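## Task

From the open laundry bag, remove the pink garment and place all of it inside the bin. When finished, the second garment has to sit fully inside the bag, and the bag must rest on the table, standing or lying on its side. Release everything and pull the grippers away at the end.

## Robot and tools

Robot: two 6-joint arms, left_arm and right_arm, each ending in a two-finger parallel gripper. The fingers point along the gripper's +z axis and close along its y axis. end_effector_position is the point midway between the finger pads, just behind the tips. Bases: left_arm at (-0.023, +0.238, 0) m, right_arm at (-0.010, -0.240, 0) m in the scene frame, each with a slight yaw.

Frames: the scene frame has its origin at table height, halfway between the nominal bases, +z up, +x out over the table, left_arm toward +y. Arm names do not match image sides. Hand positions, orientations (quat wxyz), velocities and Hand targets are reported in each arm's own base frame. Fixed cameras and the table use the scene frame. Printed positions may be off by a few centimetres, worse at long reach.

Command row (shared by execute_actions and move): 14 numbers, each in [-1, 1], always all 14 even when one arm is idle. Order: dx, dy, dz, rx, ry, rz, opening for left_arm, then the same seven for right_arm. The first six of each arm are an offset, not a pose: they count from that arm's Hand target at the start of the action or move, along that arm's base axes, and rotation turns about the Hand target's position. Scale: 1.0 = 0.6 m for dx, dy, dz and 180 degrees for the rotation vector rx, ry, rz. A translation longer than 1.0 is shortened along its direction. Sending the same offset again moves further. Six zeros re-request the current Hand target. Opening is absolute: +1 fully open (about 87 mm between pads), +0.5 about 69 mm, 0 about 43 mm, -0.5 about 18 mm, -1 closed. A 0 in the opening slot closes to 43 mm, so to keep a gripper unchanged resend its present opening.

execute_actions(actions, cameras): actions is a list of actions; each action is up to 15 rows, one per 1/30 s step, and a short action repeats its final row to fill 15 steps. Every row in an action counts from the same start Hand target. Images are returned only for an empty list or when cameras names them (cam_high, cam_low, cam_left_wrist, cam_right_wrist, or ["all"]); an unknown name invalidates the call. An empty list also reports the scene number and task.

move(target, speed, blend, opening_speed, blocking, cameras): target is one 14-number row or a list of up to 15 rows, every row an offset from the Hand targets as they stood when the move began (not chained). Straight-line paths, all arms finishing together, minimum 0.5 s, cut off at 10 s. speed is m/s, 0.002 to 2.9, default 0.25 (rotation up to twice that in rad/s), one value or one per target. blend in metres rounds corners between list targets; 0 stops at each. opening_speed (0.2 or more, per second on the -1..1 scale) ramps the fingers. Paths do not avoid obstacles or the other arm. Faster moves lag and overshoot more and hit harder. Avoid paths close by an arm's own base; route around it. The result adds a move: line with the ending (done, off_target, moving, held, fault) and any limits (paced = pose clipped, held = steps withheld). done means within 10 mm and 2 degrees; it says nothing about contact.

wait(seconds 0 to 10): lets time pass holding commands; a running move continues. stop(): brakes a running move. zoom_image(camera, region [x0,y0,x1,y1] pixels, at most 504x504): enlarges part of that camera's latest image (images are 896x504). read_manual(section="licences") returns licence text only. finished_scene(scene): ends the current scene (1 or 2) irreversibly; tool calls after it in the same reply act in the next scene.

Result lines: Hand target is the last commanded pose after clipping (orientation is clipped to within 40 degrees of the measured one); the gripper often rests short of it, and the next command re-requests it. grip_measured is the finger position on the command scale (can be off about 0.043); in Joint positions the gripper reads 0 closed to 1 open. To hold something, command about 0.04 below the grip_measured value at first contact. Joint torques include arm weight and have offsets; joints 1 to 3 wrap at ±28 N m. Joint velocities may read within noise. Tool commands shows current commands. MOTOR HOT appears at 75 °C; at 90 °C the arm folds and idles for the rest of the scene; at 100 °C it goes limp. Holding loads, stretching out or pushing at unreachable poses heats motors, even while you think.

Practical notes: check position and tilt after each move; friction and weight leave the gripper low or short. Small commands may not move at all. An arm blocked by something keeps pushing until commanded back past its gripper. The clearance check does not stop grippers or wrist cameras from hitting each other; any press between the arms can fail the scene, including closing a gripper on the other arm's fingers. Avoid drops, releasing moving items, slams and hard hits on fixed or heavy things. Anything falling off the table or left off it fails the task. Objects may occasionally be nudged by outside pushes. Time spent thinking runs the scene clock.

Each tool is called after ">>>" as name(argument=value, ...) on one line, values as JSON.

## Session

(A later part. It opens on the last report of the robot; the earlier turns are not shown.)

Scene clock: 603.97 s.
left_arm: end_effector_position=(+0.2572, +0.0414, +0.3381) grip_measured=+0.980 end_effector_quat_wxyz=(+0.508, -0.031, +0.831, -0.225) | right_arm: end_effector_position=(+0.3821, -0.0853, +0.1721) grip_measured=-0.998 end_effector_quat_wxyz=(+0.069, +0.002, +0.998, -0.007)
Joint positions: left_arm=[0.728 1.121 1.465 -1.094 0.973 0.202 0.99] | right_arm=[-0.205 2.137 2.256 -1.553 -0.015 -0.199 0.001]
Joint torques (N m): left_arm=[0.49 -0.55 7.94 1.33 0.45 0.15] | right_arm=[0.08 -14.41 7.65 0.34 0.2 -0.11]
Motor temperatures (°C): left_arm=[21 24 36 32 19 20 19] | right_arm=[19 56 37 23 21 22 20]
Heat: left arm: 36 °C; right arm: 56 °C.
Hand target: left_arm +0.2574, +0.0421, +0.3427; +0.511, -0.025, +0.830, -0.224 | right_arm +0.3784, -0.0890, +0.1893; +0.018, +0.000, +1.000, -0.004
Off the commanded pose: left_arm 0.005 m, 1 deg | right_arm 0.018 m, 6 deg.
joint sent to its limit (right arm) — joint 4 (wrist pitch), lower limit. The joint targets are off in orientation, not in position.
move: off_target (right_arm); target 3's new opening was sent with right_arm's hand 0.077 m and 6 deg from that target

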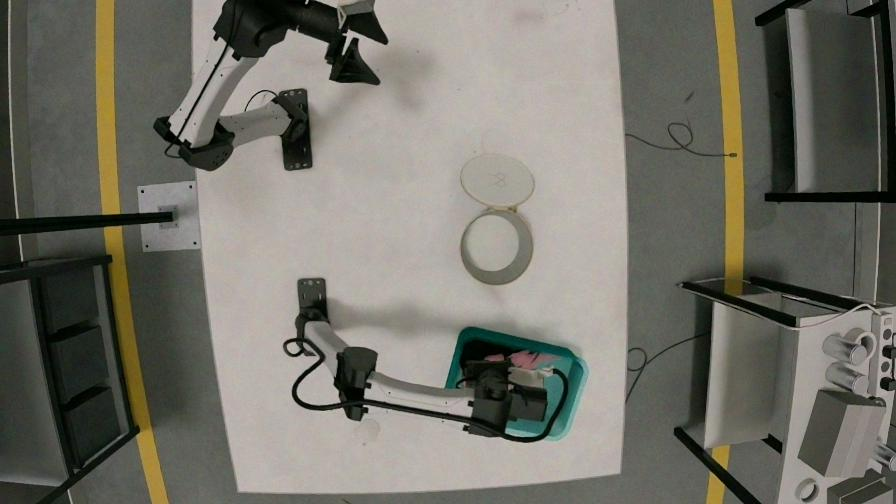

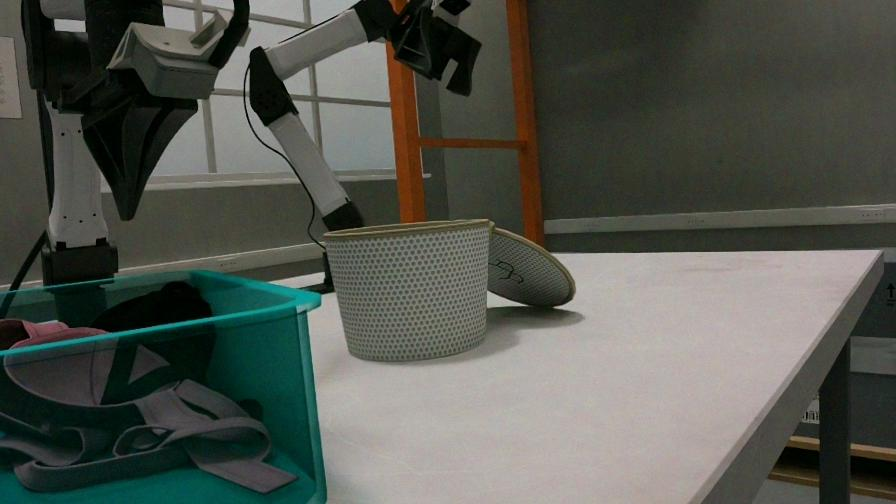

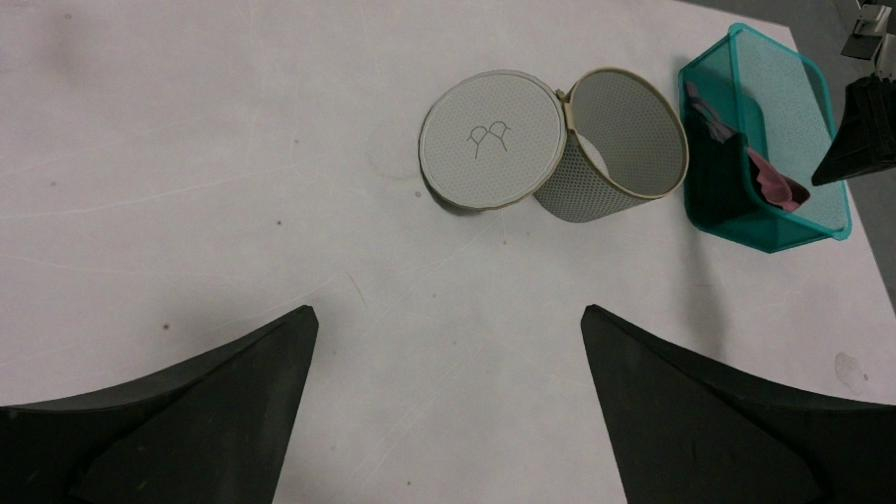

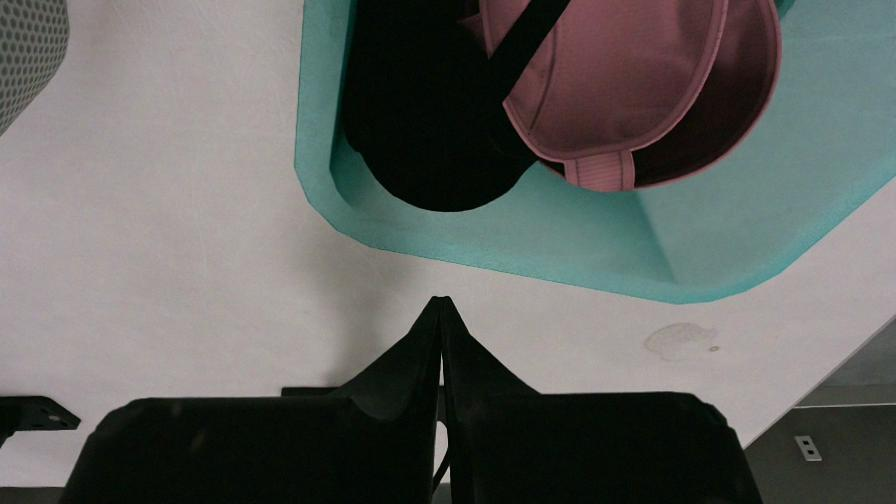

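>>> move(target=[[0,0,0,0,0,0,1,0.047,0.007,-0.05,0,0,0,0.35],[0,0,0,0,0,0,1,0.047,0.007,-0.242,0,0,0,0.35]], speed=0.15, cameras=["cam_low","cam_right_wrist","cam_left_wrist"])

Scene clock: 614.03 s.
left_arm: end_effector_position=(+0.2572, +0.0414, +0.3381) grip_measured=+0.980 end_effector_quat_wxyz=(+0.508, -0.031, +0.831, -0.225) | right_arm: end_effector_position=(+0.4028, -0.0865, +0.0631) grip_measured=+0.350 end_effector_quat_wxyz=(+0.026, -0.002, +1.000, -0.004)
Joint positions: left_arm=[0.728 1.121 1.465 -1.094 0.973 0.202 0.99] | right_arm=[-0.193 2.258 2.005 -1.266 -0.002 -0.197 0.675]
Joint torques (N m): left_arm=[0.5 -0.57 7.95 1.33 0.44 0.15] | right_arm=[0.75 -9.47 4.64 0.65 0.09 0.08]
Motor temperatures (°C): left_arm=[21 24 36 32 19 20 19] | right_arm=[19 60 37 23 21 22 20]
Heat: left arm: 36 °C; right arm: 60 °C.
Hand target: left_arm +0.2574, +0.0421, +0.3427; +0.511, -0.025, +0.830, -0.224 | right_arm +0.4066, -0.0849, +0.0441; +0.018, +0.000, +1.000, -0.003
Off the commanded pose: left_arm 0.005 m, 1 deg | right_arm 0.020 m, 1 deg.
move: off_target (right_arm)
Images, in order (width x height): cam_low 896x504, cam_left_wrist 896x504, cam_right_wrist 896x504.

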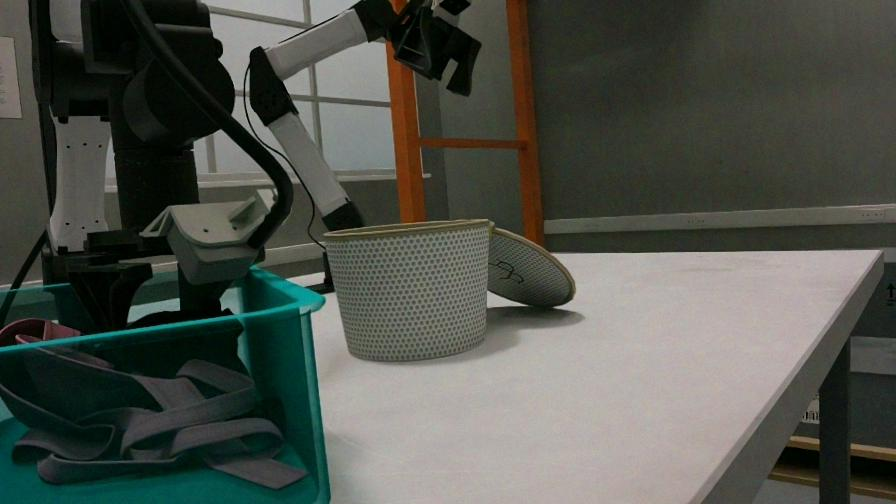

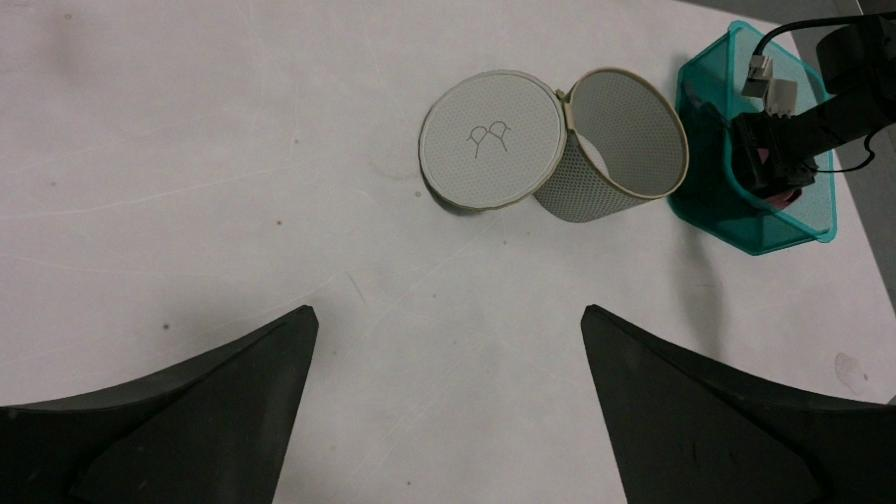

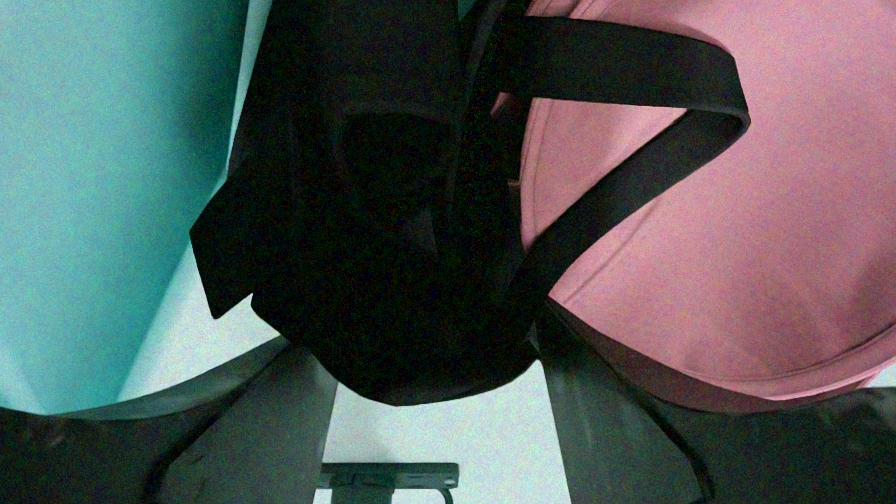

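>>> move(target=[[0,0,0,0,0,0,1,0,0.006,-0.01,0,0,0,-1],[0,0,0,0,0,0,1,-0.01,0.03,0.22,0,0,0,-1]], speed=0.12, cameras=["cam_low","cam_right_wrist","cam_left_wrist"])

Scene clock: 619.83 s.
left_arm: end_effector_position=(+0.2572, +0.0414, +0.3381) grip_measured=+0.980 end_effector_quat_wxyz=(+0.508, -0.031, +0.831, -0.225) | right_arm: end_effector_position=(+0.4025, -0.0685, +0.1577) grip_measured=-0.836 end_effector_quat_wxyz=(+0.064, -0.004, +0.998, -0.009)
Joint positions: left_arm=[0.728 1.121 1.465 -1.094 0.973 0.202 0.99] | right_arm=[-0.153 2.222 2.335 -1.554 -0.002 -0.162 0.082]
Joint torques (N m): left_arm=[0.49 -0.53 7.94 1.33 0.44 0.15] | right_arm=[0.65 -15.06 7.73 0.32 0.13 0.12]
Motor temperatures (°C): left_arm=[21 24 36 32 19 20 19] | right_arm=[19 60 37 23 21 22 20]
Heat: left arm: 36 °C; right arm: 60 °C.
Hand target: left_arm +0.2574, +0.0421, +0.3427; +0.511, -0.025, +0.830, -0.224 | right_arm +0.4006, -0.0669, +0.1760; +0.018, +0.000, +1.000, -0.003
Off the commanded pose: left_arm 0.005 m, 1 deg | right_arm 0.019 m, 5 deg.
joint sent to its limit (right arm) — joint 4 (wrist pitch), lower limit. The joint targets are off in orientation, not in position.
move: off_target (right_arm)
Images, in order (width x height): cam_low 896x504, cam_left_wrist 896x504, cam_right_wrist 896x504.

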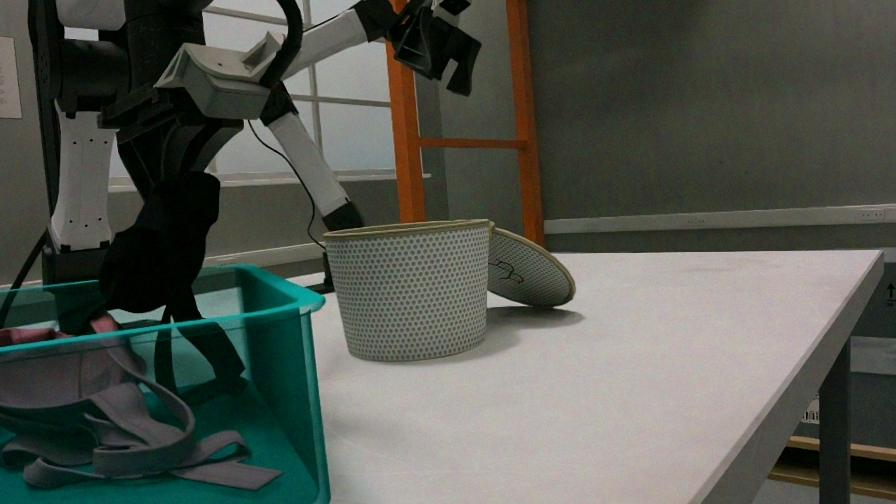

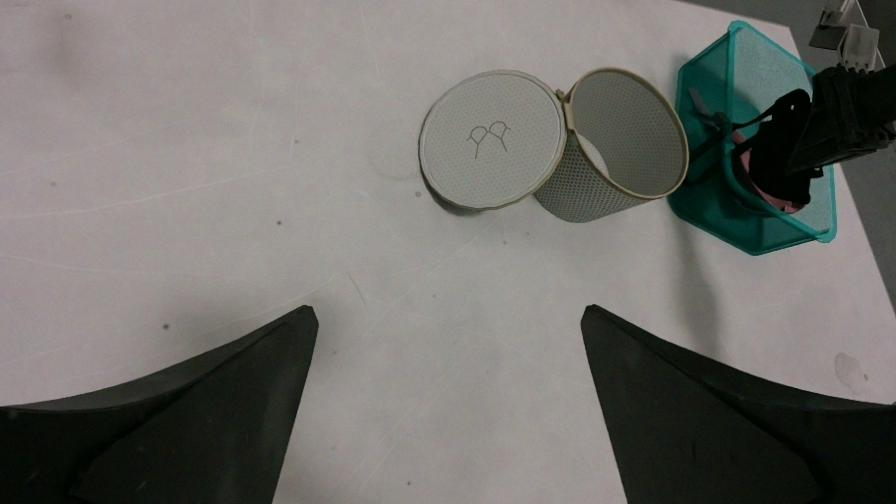

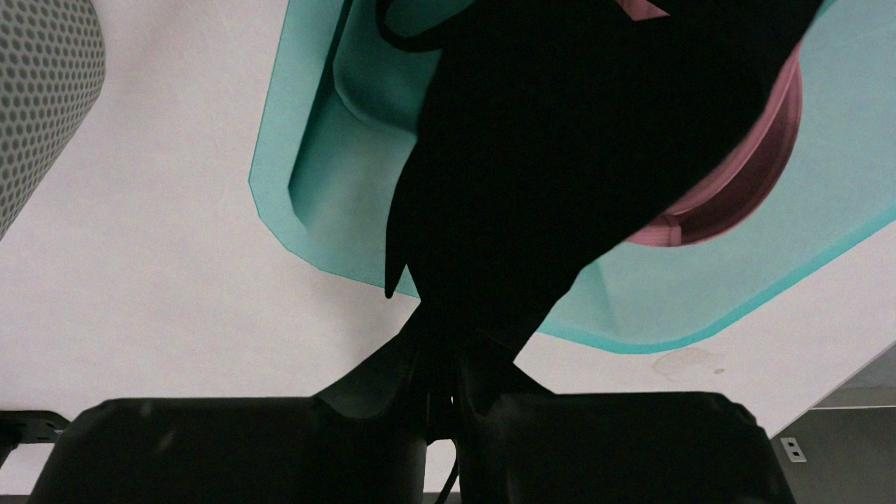

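Black only, it seems. Lift high slowly.

>>> move(target=[0,0,0,0,0,0,1,-0.07,0.05,0.37,0,0,0,-1], speed=0.2, cameras=["all"])

>>> zoom_image(camera="cam_high", region=[420, 180, 600, 460])

Scene clock: 623.57 s.
left_arm: end_effector_position=(+0.2572, +0.0414, +0.3381) grip_measured=+0.980 end_effector_quat_wxyz=(+0.508, -0.031, +0.831, -0.225) | right_arm: end_effector_position=(+0.3625, -0.0366, +0.3930) grip_measured=-0.836 end_effector_quat_wxyz=(+0.405, -0.012, +0.913, -0.041)
Joint positions: left_arm=[0.728 1.121 1.465 -1.094 0.973 0.202 0.99] | right_arm=[-0.088 1.821 2.651 -1.562 -0.001 -0.115 0.082]
Joint torques (N m): left_arm=[0.46 -0.57 7.97 1.33 0.44 0.15] | right_arm=[0.64 -7.49 5.07 1.42 0.21 0.11]
Motor temperatures (°C): left_arm=[21 24 36 32 19 20 19] | right_arm=[19 62 37 23 21 22 20]
Heat: left arm: 36 °C; right arm: 62 °C.
Hand target: left_arm +0.2574, +0.0421, +0.3427; +0.511, -0.025, +0.830, -0.224 | right_arm +0.3585, -0.0368, +0.3981; +0.070, -0.002, +0.998, -0.009
Off the commanded pose: left_arm 0.005 m, 1 deg | right_arm 0.006 m, 46 deg; orientation clipped.
joint sent to its limit (right arm) — joint 4 (wrist pitch), lower limit. The joint targets are off in orientation, not in position.
move: off_target (right_arm); limits=paced

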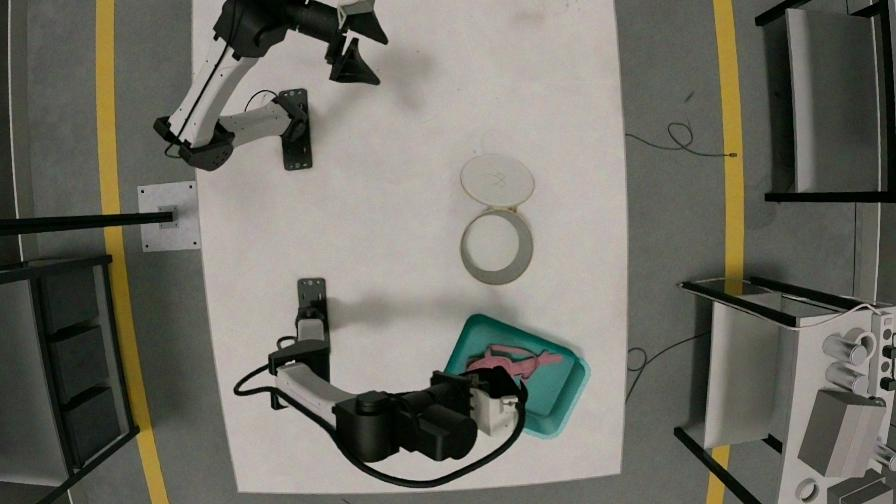

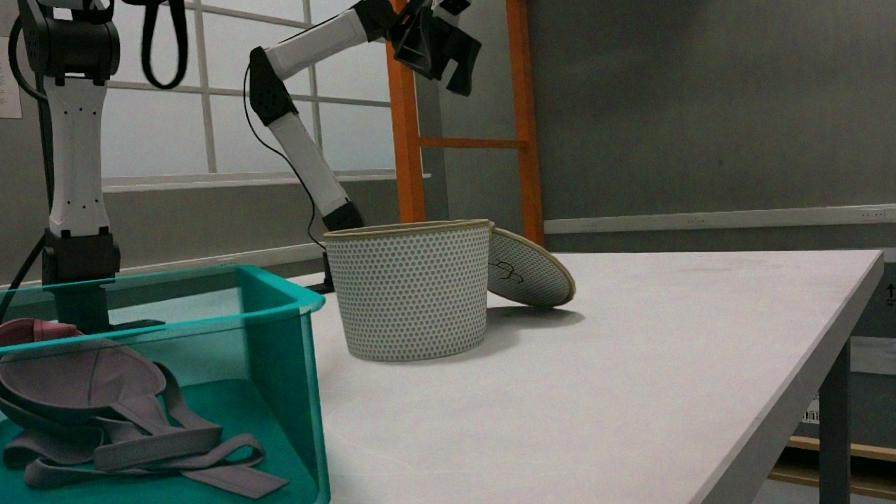

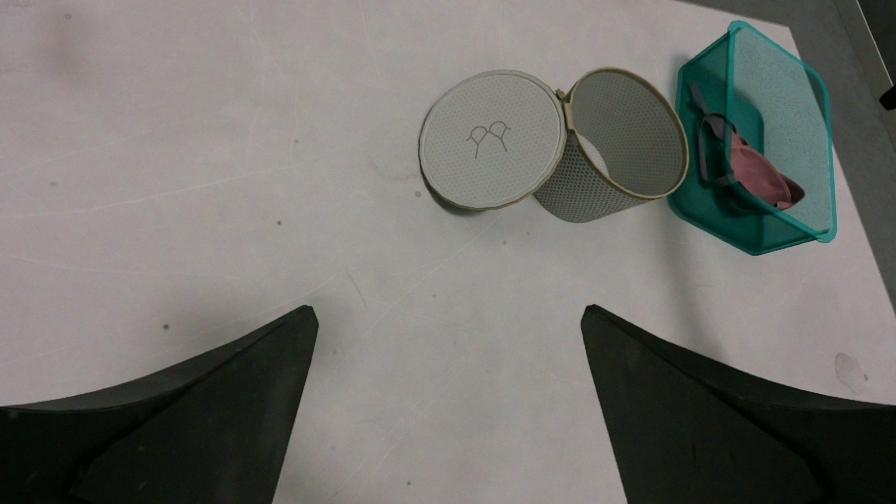

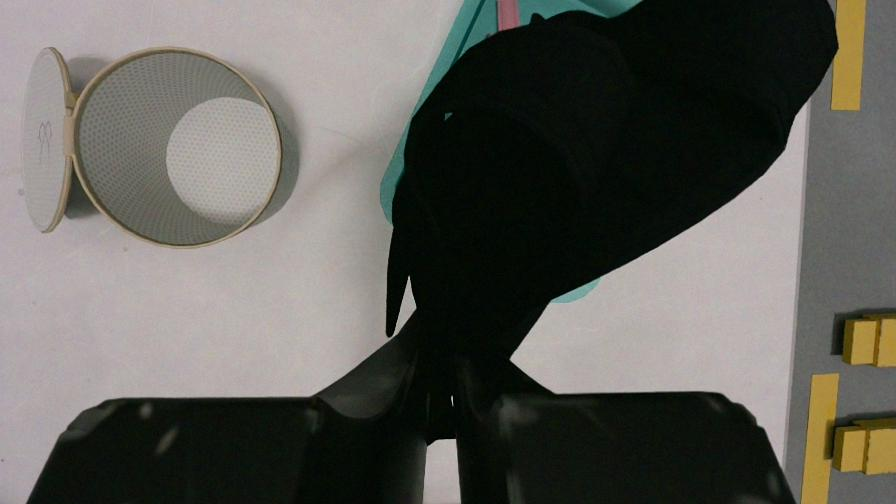

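Scaled by 1.800 from the camera's 896x504 image, which has a finer 1280x720 frame.

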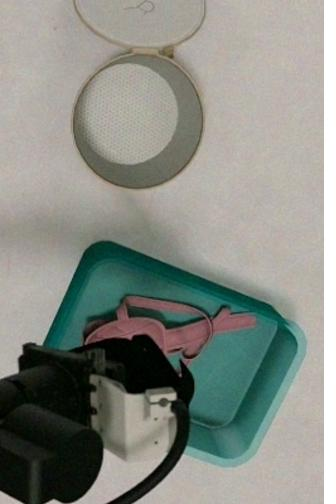

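>>> move(target=[[0,0,0,0,0,0,1,0.036,0.228,0,0,0,0.12,-1],[0,0,0,0,0,0,1,0.14,0.332,-0.12,0,0,0.14,-1]], speed=0.25, blend=[0.04,0], cameras=["all"])

>>> zoom_image(camera="cam_high", region=[420, 160, 600, 460])

Scene clock: 634.47 s.
left_arm: end_effector_position=(+0.2572, +0.0414, +0.3381) grip_measured=+0.980 end_effector_quat_wxyz=(+0.508, -0.031, +0.831, -0.225) | right_arm: end_effector_position=(+0.4387, +0.1586, +0.3161) grip_measured=-0.836 end_effector_quat_wxyz=(+0.362, -0.217, +0.906, +0.030)
Joint positions: left_arm=[0.728 1.121 1.465 -1.094 0.973 0.202 0.99] | right_arm=[0.371 2.187 2.852 -1.493 0.036 -0.113 0.082]
Joint torques (N m): left_arm=[0.51 -0.55 7.92 1.32 0.44 0.15] | right_arm=[0.28 -11.45 6.11 1.63 -0.01 0.08]
Motor temperatures (°C): left_arm=[21 24 36 32 19 20 19] | right_arm=[19 58 37 24 21 22 21]
Heat: left arm: 36 °C; right arm: 58 °C.
Hand target: left_arm +0.2574, +0.0421, +0.3427; +0.511, -0.025, +0.830, -0.224 | right_arm +0.4426, +0.1624, +0.3260; +0.070, -0.219, +0.973, +0.007
Off the commanded pose: left_arm 0.005 m, 1 deg | right_arm 0.011 m, 35 deg.
elbow stopped short (right arm): the move would have taken joint 3 (elbow) straighter than the controller allows.
move: off_target (right_arm); limits=paced

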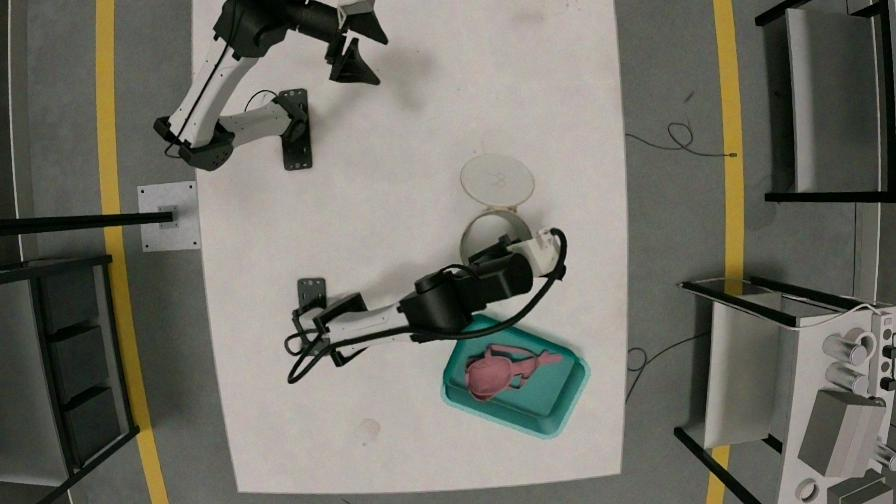

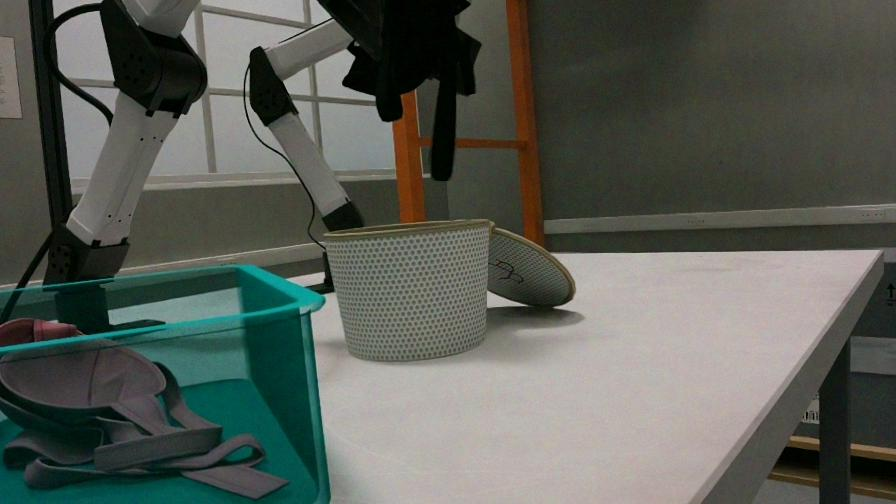

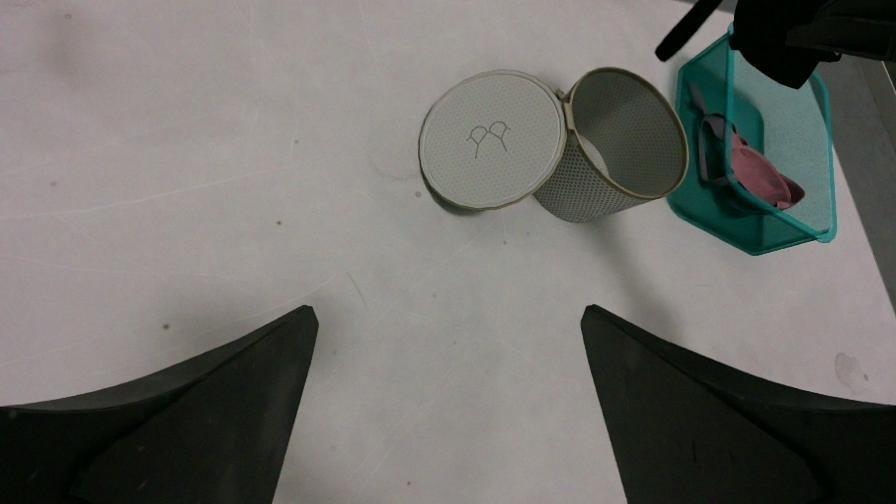

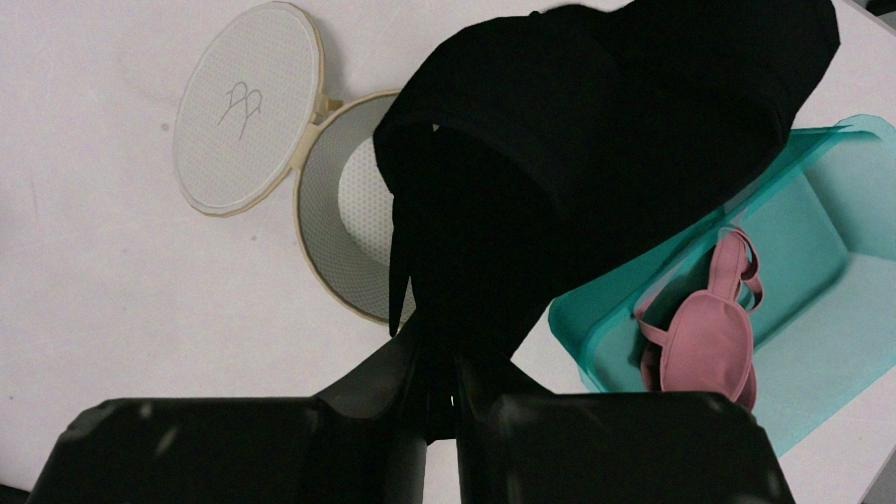

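Scaled by 1.680 from the camera's 896x504 image, which has a finer 1280x720 frame.

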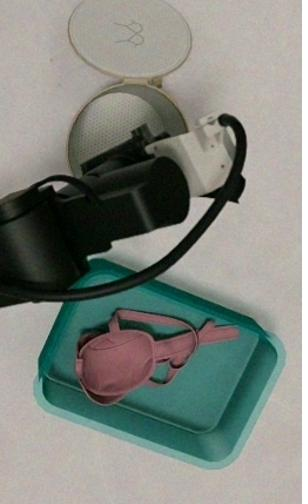

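>>> move(target=[0,0,0,0,0,0,1,-0.015,0.06,-0.21,0,0,0.03,-1], speed=0.2, cameras=["cam_low","cam_left_wrist","cam_right_wrist"])

>>> zoom_image(camera="cam_left_wrist", region=[500, 0, 800, 260])

Scene clock: 641.33 s.
left_arm: end_effector_position=(+0.2572, +0.0414, +0.3381) grip_measured=+0.980 end_effector_quat_wxyz=(+0.508, -0.031, +0.831, -0.225) | right_arm: end_effector_position=(+0.4373, +0.1948, +0.2064) grip_measured=-0.836 end_effector_quat_wxyz=(+0.215, -0.263, +0.940, +0.023)
Joint positions: left_arm=[0.728 1.121 1.465 -1.094 0.973 0.202 0.99] | right_arm=[0.438 2.387 2.811 -1.559 0.025 -0.113 0.082]
Joint torques (N m): left_arm=[0.49 -0.57 7.94 1.32 0.44 0.16] | right_arm=[0.7 -12.03 5.09 0.87 -0.04 0.07]
Motor temperatures (°C): left_arm=[21 24 36 32 19 20 19] | right_arm=[19 57 36 25 21 22 21]
Heat: left arm: 36 °C; right arm: 57 °C.
Hand target: left_arm +0.2574, +0.0421, +0.3427; +0.511, -0.025, +0.830, -0.224 | right_arm +0.4336, +0.1984, +0.2001; +0.070, -0.265, +0.962, +0.010
Off the commanded pose: left_arm 0.005 m, 1 deg | right_arm 0.008 m, 17 deg.
elbow stopped short (right arm): the move would have taken joint 3 (elbow) straighter than the controller allows.
joint sent to its limit (right arm) — joint 4 (wrist pitch), lower limit. The joint targets are off in orientation, not in position.
move: off_target (right_arm)
Images, in order (width x height): cam_low 896x504, cam_left_wrist 896x504, cam_right_wrist 896x504.

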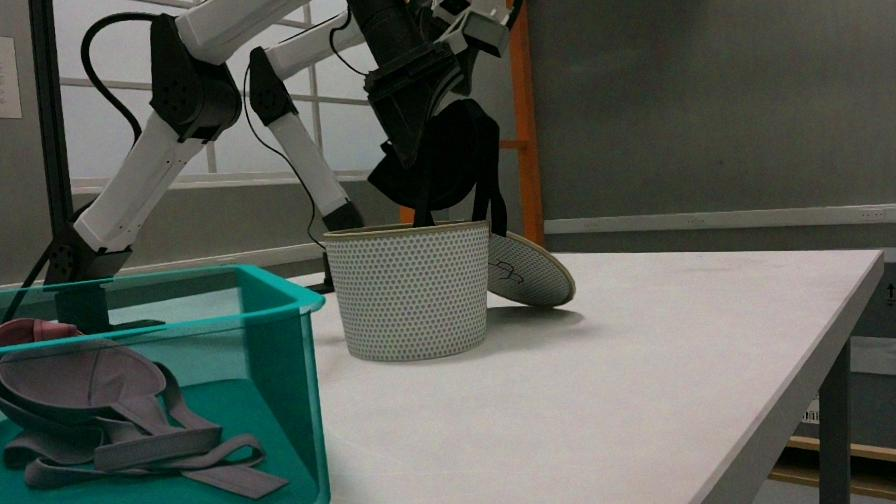

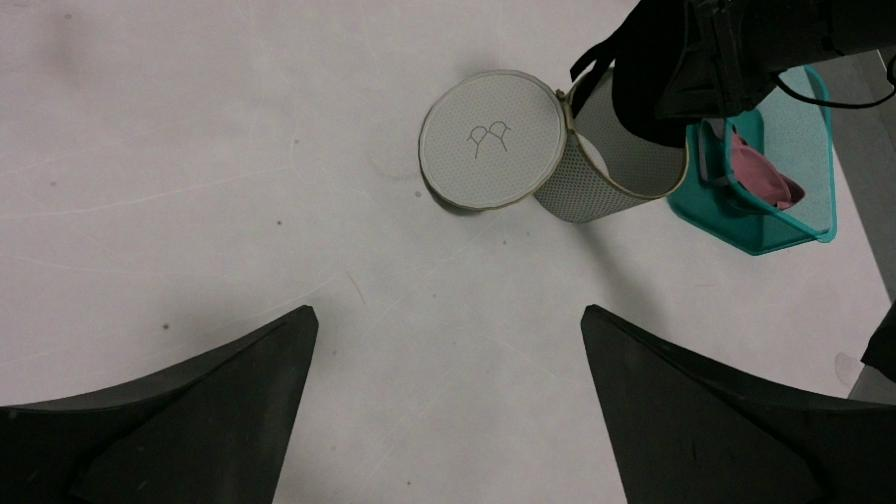

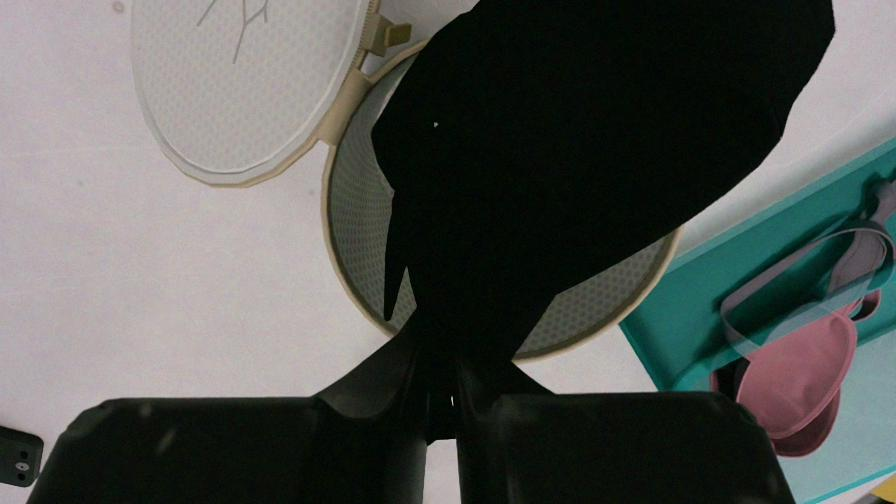

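Scaled by 1.680 from the camera's 896x504 image, which has a finer 1280x720 frame.

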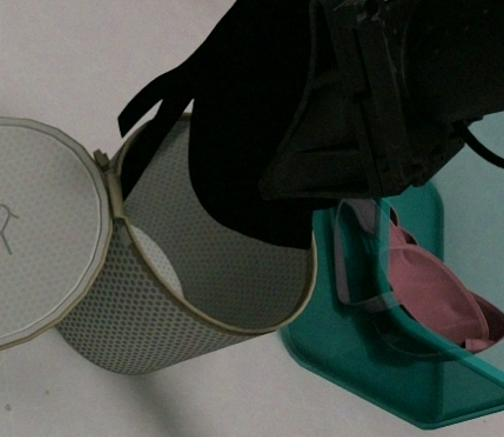

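>>> move(target=[[0,0,0,0,0,0,1,-0.02,-0.01,0.1,0,0,0,-1],[0,0,0,0,0,0,1,-0.075,-0.02,0.06,0,0,0,-1],[0,0,0,0,0,0,1,-0.06,-0.02,-0.09,0,0,0,-1]], speed=0.2, cameras=["cam_low","cam_left_wrist","cam_right_wrist","cam_high"])

>>> zoom_image(camera="cam_left_wrist", region=[500, 0, 800, 260])

Scene clock: 650.60 s.
left_arm: end_effector_position=(+0.2572, +0.0414, +0.3381) grip_measured=+0.980 end_effector_quat_wxyz=(+0.508, -0.031, +0.831, -0.225) | right_arm: end_effector_position=(+0.3998, +0.1875, +0.1482) grip_measured=-0.836 end_effector_quat_wxyz=(+0.090, -0.271, +0.958, +0.006)
Joint positions: left_arm=[0.728 1.121 1.465 -1.094 0.973 0.202 0.99] | right_arm=[0.455 2.355 2.525 -1.561 0.02 -0.097 0.082]
Joint torques (N m): left_arm=[0.47 -0.55 7.98 1.33 0.45 0.15] | right_arm=[-0.2 -12.74 5.83 0.43 -0.04 0.06]
Motor temperatures (°C): left_arm=[21 24 36 32 19 20 19] | right_arm=[19 59 36 25 21 22 21]
Heat: left arm: 36 °C; right arm: 59 °C.
Hand target: left_arm +0.2574, +0.0421, +0.3427; +0.511, -0.025, +0.830, -0.224 | right_arm +0.3976, +0.1865, +0.1462; +0.070, -0.265, +0.962, +0.010
Off the commanded pose: left_arm 0.005 m, 1 deg | right_arm 0.003 m, 2 deg.
joint sent to its limit (right arm) — joint 4 (wrist pitch), lower limit. The joint targets still meet the commanded pose.
move: done

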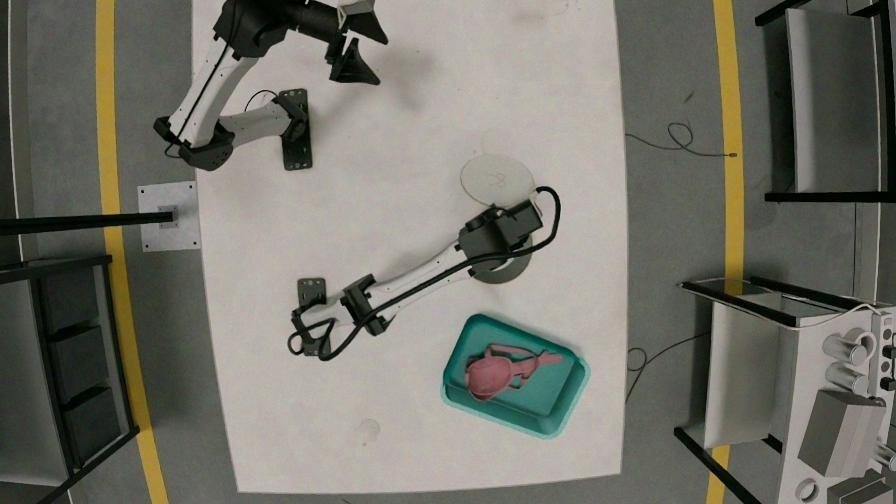

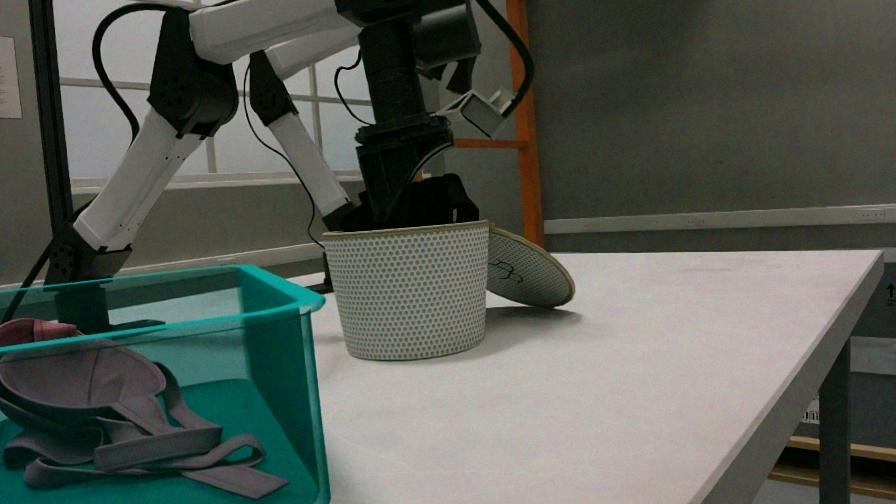

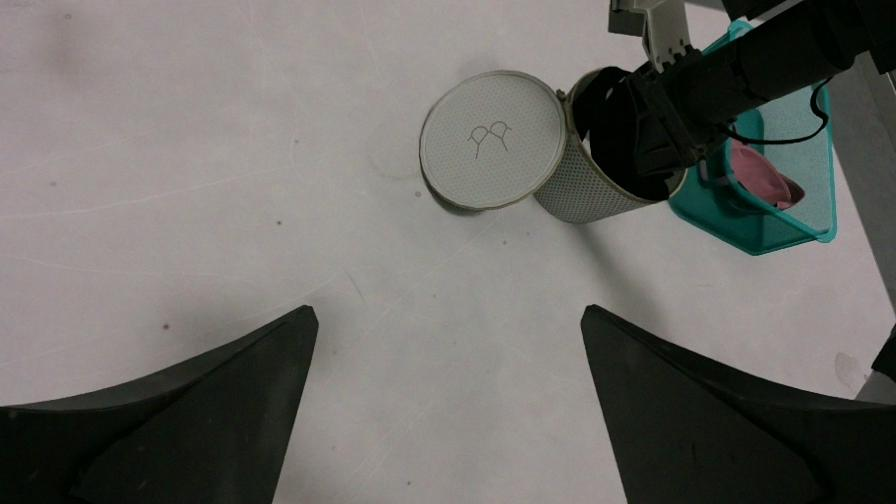

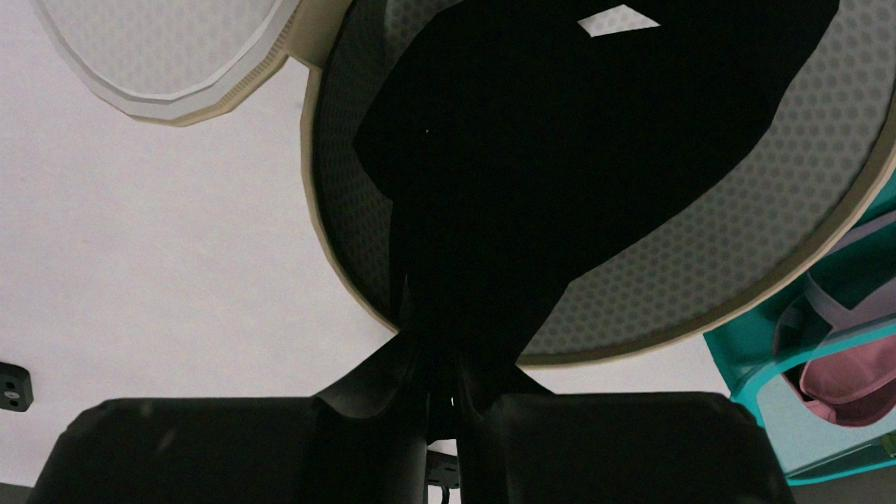

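Scaled by 1.680 from the camera's 896x504 image, which has a finer 1280x720 frame.

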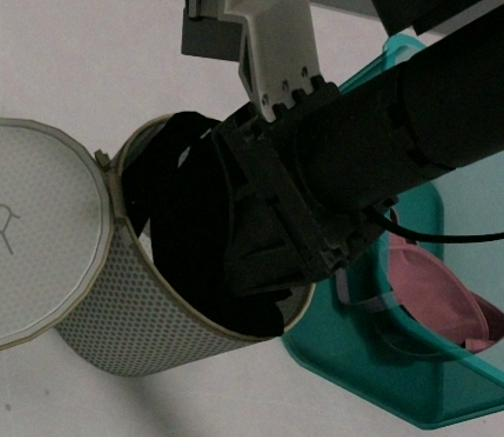

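>>> move(target=[[0,0,0,0,0,0,1,0.055,-0.01,-0.06,0,0,0,-1],[0,0,0,0,0,0,1,0.055,-0.01,-0.09,0,0,0,-1],[0,0,0,0,0,0,1,0.055,-0.01,-0.09,0,0,0,-0.1],[0,0,0,0,0,0,1,0.055,-0.01,0.15,0,0,0,-0.1],[0,0,0,0,0,0,1,-0.1,-0.15,0.25,0,0,0,-0.1]], speed=[0.15,0.15,0.15,0.15,0.3], cameras=["cam_high","cam_low","cam_left_wrist","cam_right_wrist"])

>>> zoom_image(camera="cam_high", region=[420, 180, 600, 450])

>>> zoom_image(camera="cam_left_wrist", region=[500, 0, 860, 260])

Scene clock: 661.43 s.
left_arm: end_effector_position=(+0.2572, +0.0414, +0.3381) grip_measured=+0.980 end_effector_quat_wxyz=(+0.508, -0.031, +0.831, -0.225) | right_arm: end_effector_position=(+0.3413, +0.0965, +0.2976) grip_measured=-0.100 end_effector_quat_wxyz=(+0.243, -0.254, +0.936, +0.008)
Joint positions: left_arm=[0.728 1.121 1.465 -1.094 0.973 0.202 0.99] | right_arm=[0.304 1.812 2.295 -1.561 0.003 -0.227 0.45]
Joint torques (N m): left_arm=[0.49 -0.55 7.94 1.33 0.44 0.16] | right_arm=[0.25 -8.42 4.67 0.97 -0.01 -0.14]
Motor temperatures (°C): left_arm=[21 24 36 32 19 20 19] | right_arm=[19 62 37 24 21 22 21]
Heat: left arm: 36 °C; right arm: 62 °C.
Hand target: left_arm +0.2574, +0.0421, +0.3427; +0.511, -0.025, +0.830, -0.224 | right_arm +0.3376, +0.0964, +0.2962; +0.070, -0.265, +0.962, +0.010
Off the commanded pose: left_arm 0.005 m, 1 deg | right_arm 0.004 m, 20 deg.
joint sent to its limit (right arm) — joint 4 (wrist pitch), lower limit. The joint targets are off in orientation, not in position.
move: off_target (right_arm)

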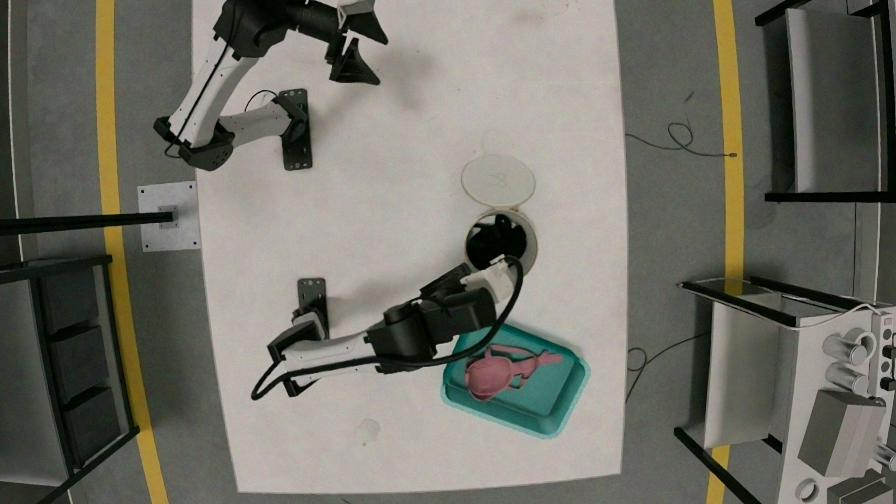

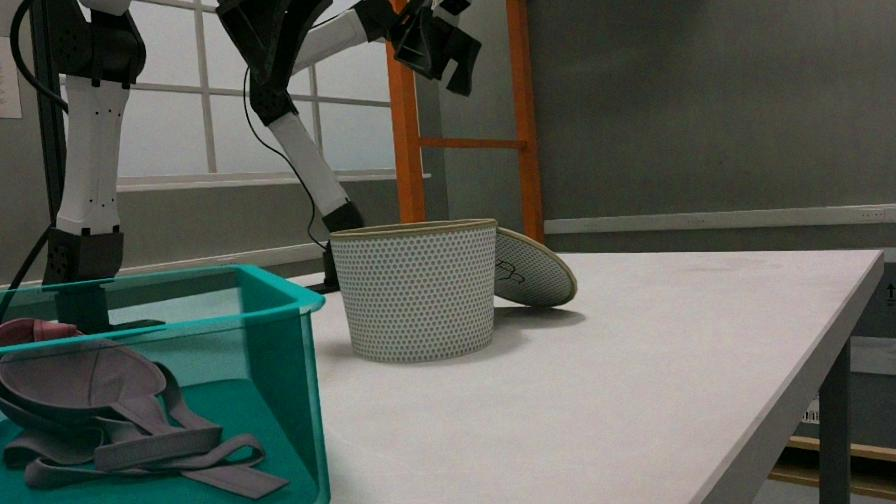

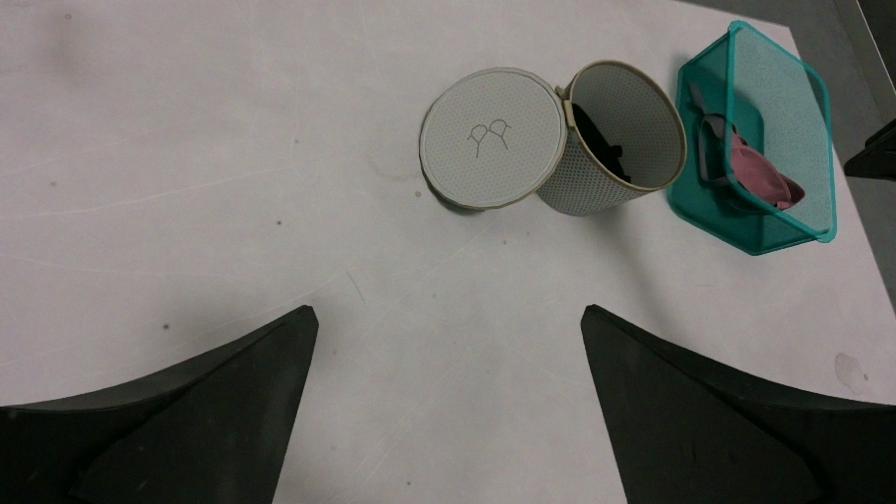

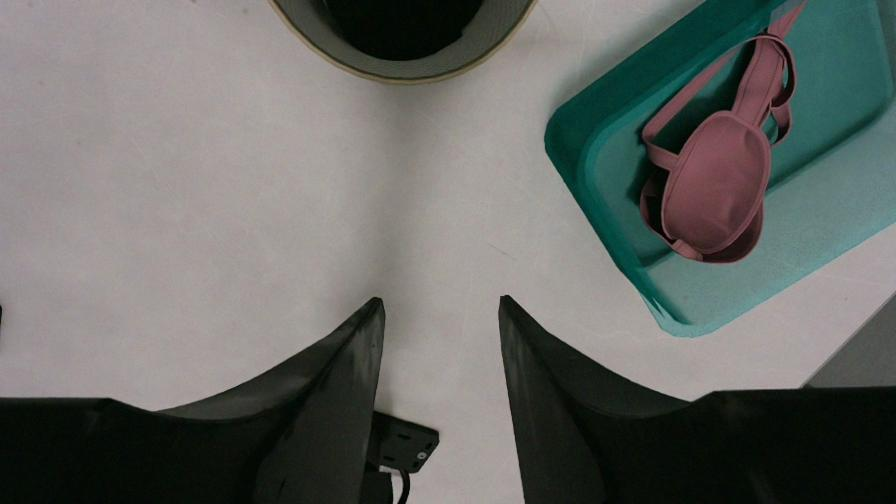

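Scaled by 1.867 from the camera's 896x504 image, which has a finer 1280x720 frame.

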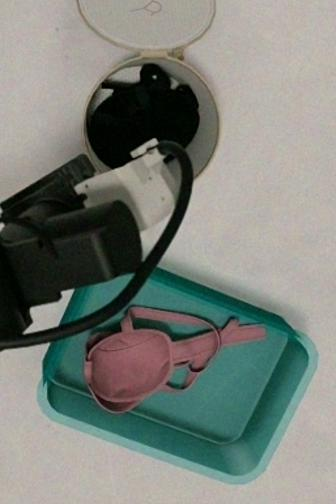

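Scaled by 1.400 from the camera's 896x504 image, which has a finer 1280x720 frame.

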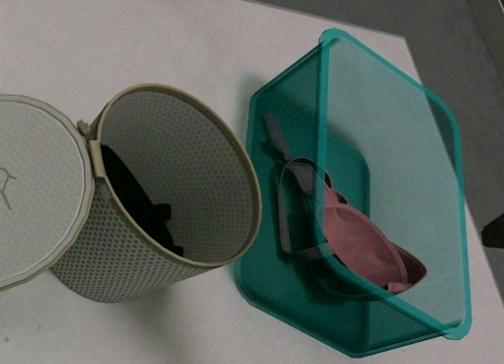

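All done; finish.

>>> finished_scene(scene=1)

The scene is finished: the task was done.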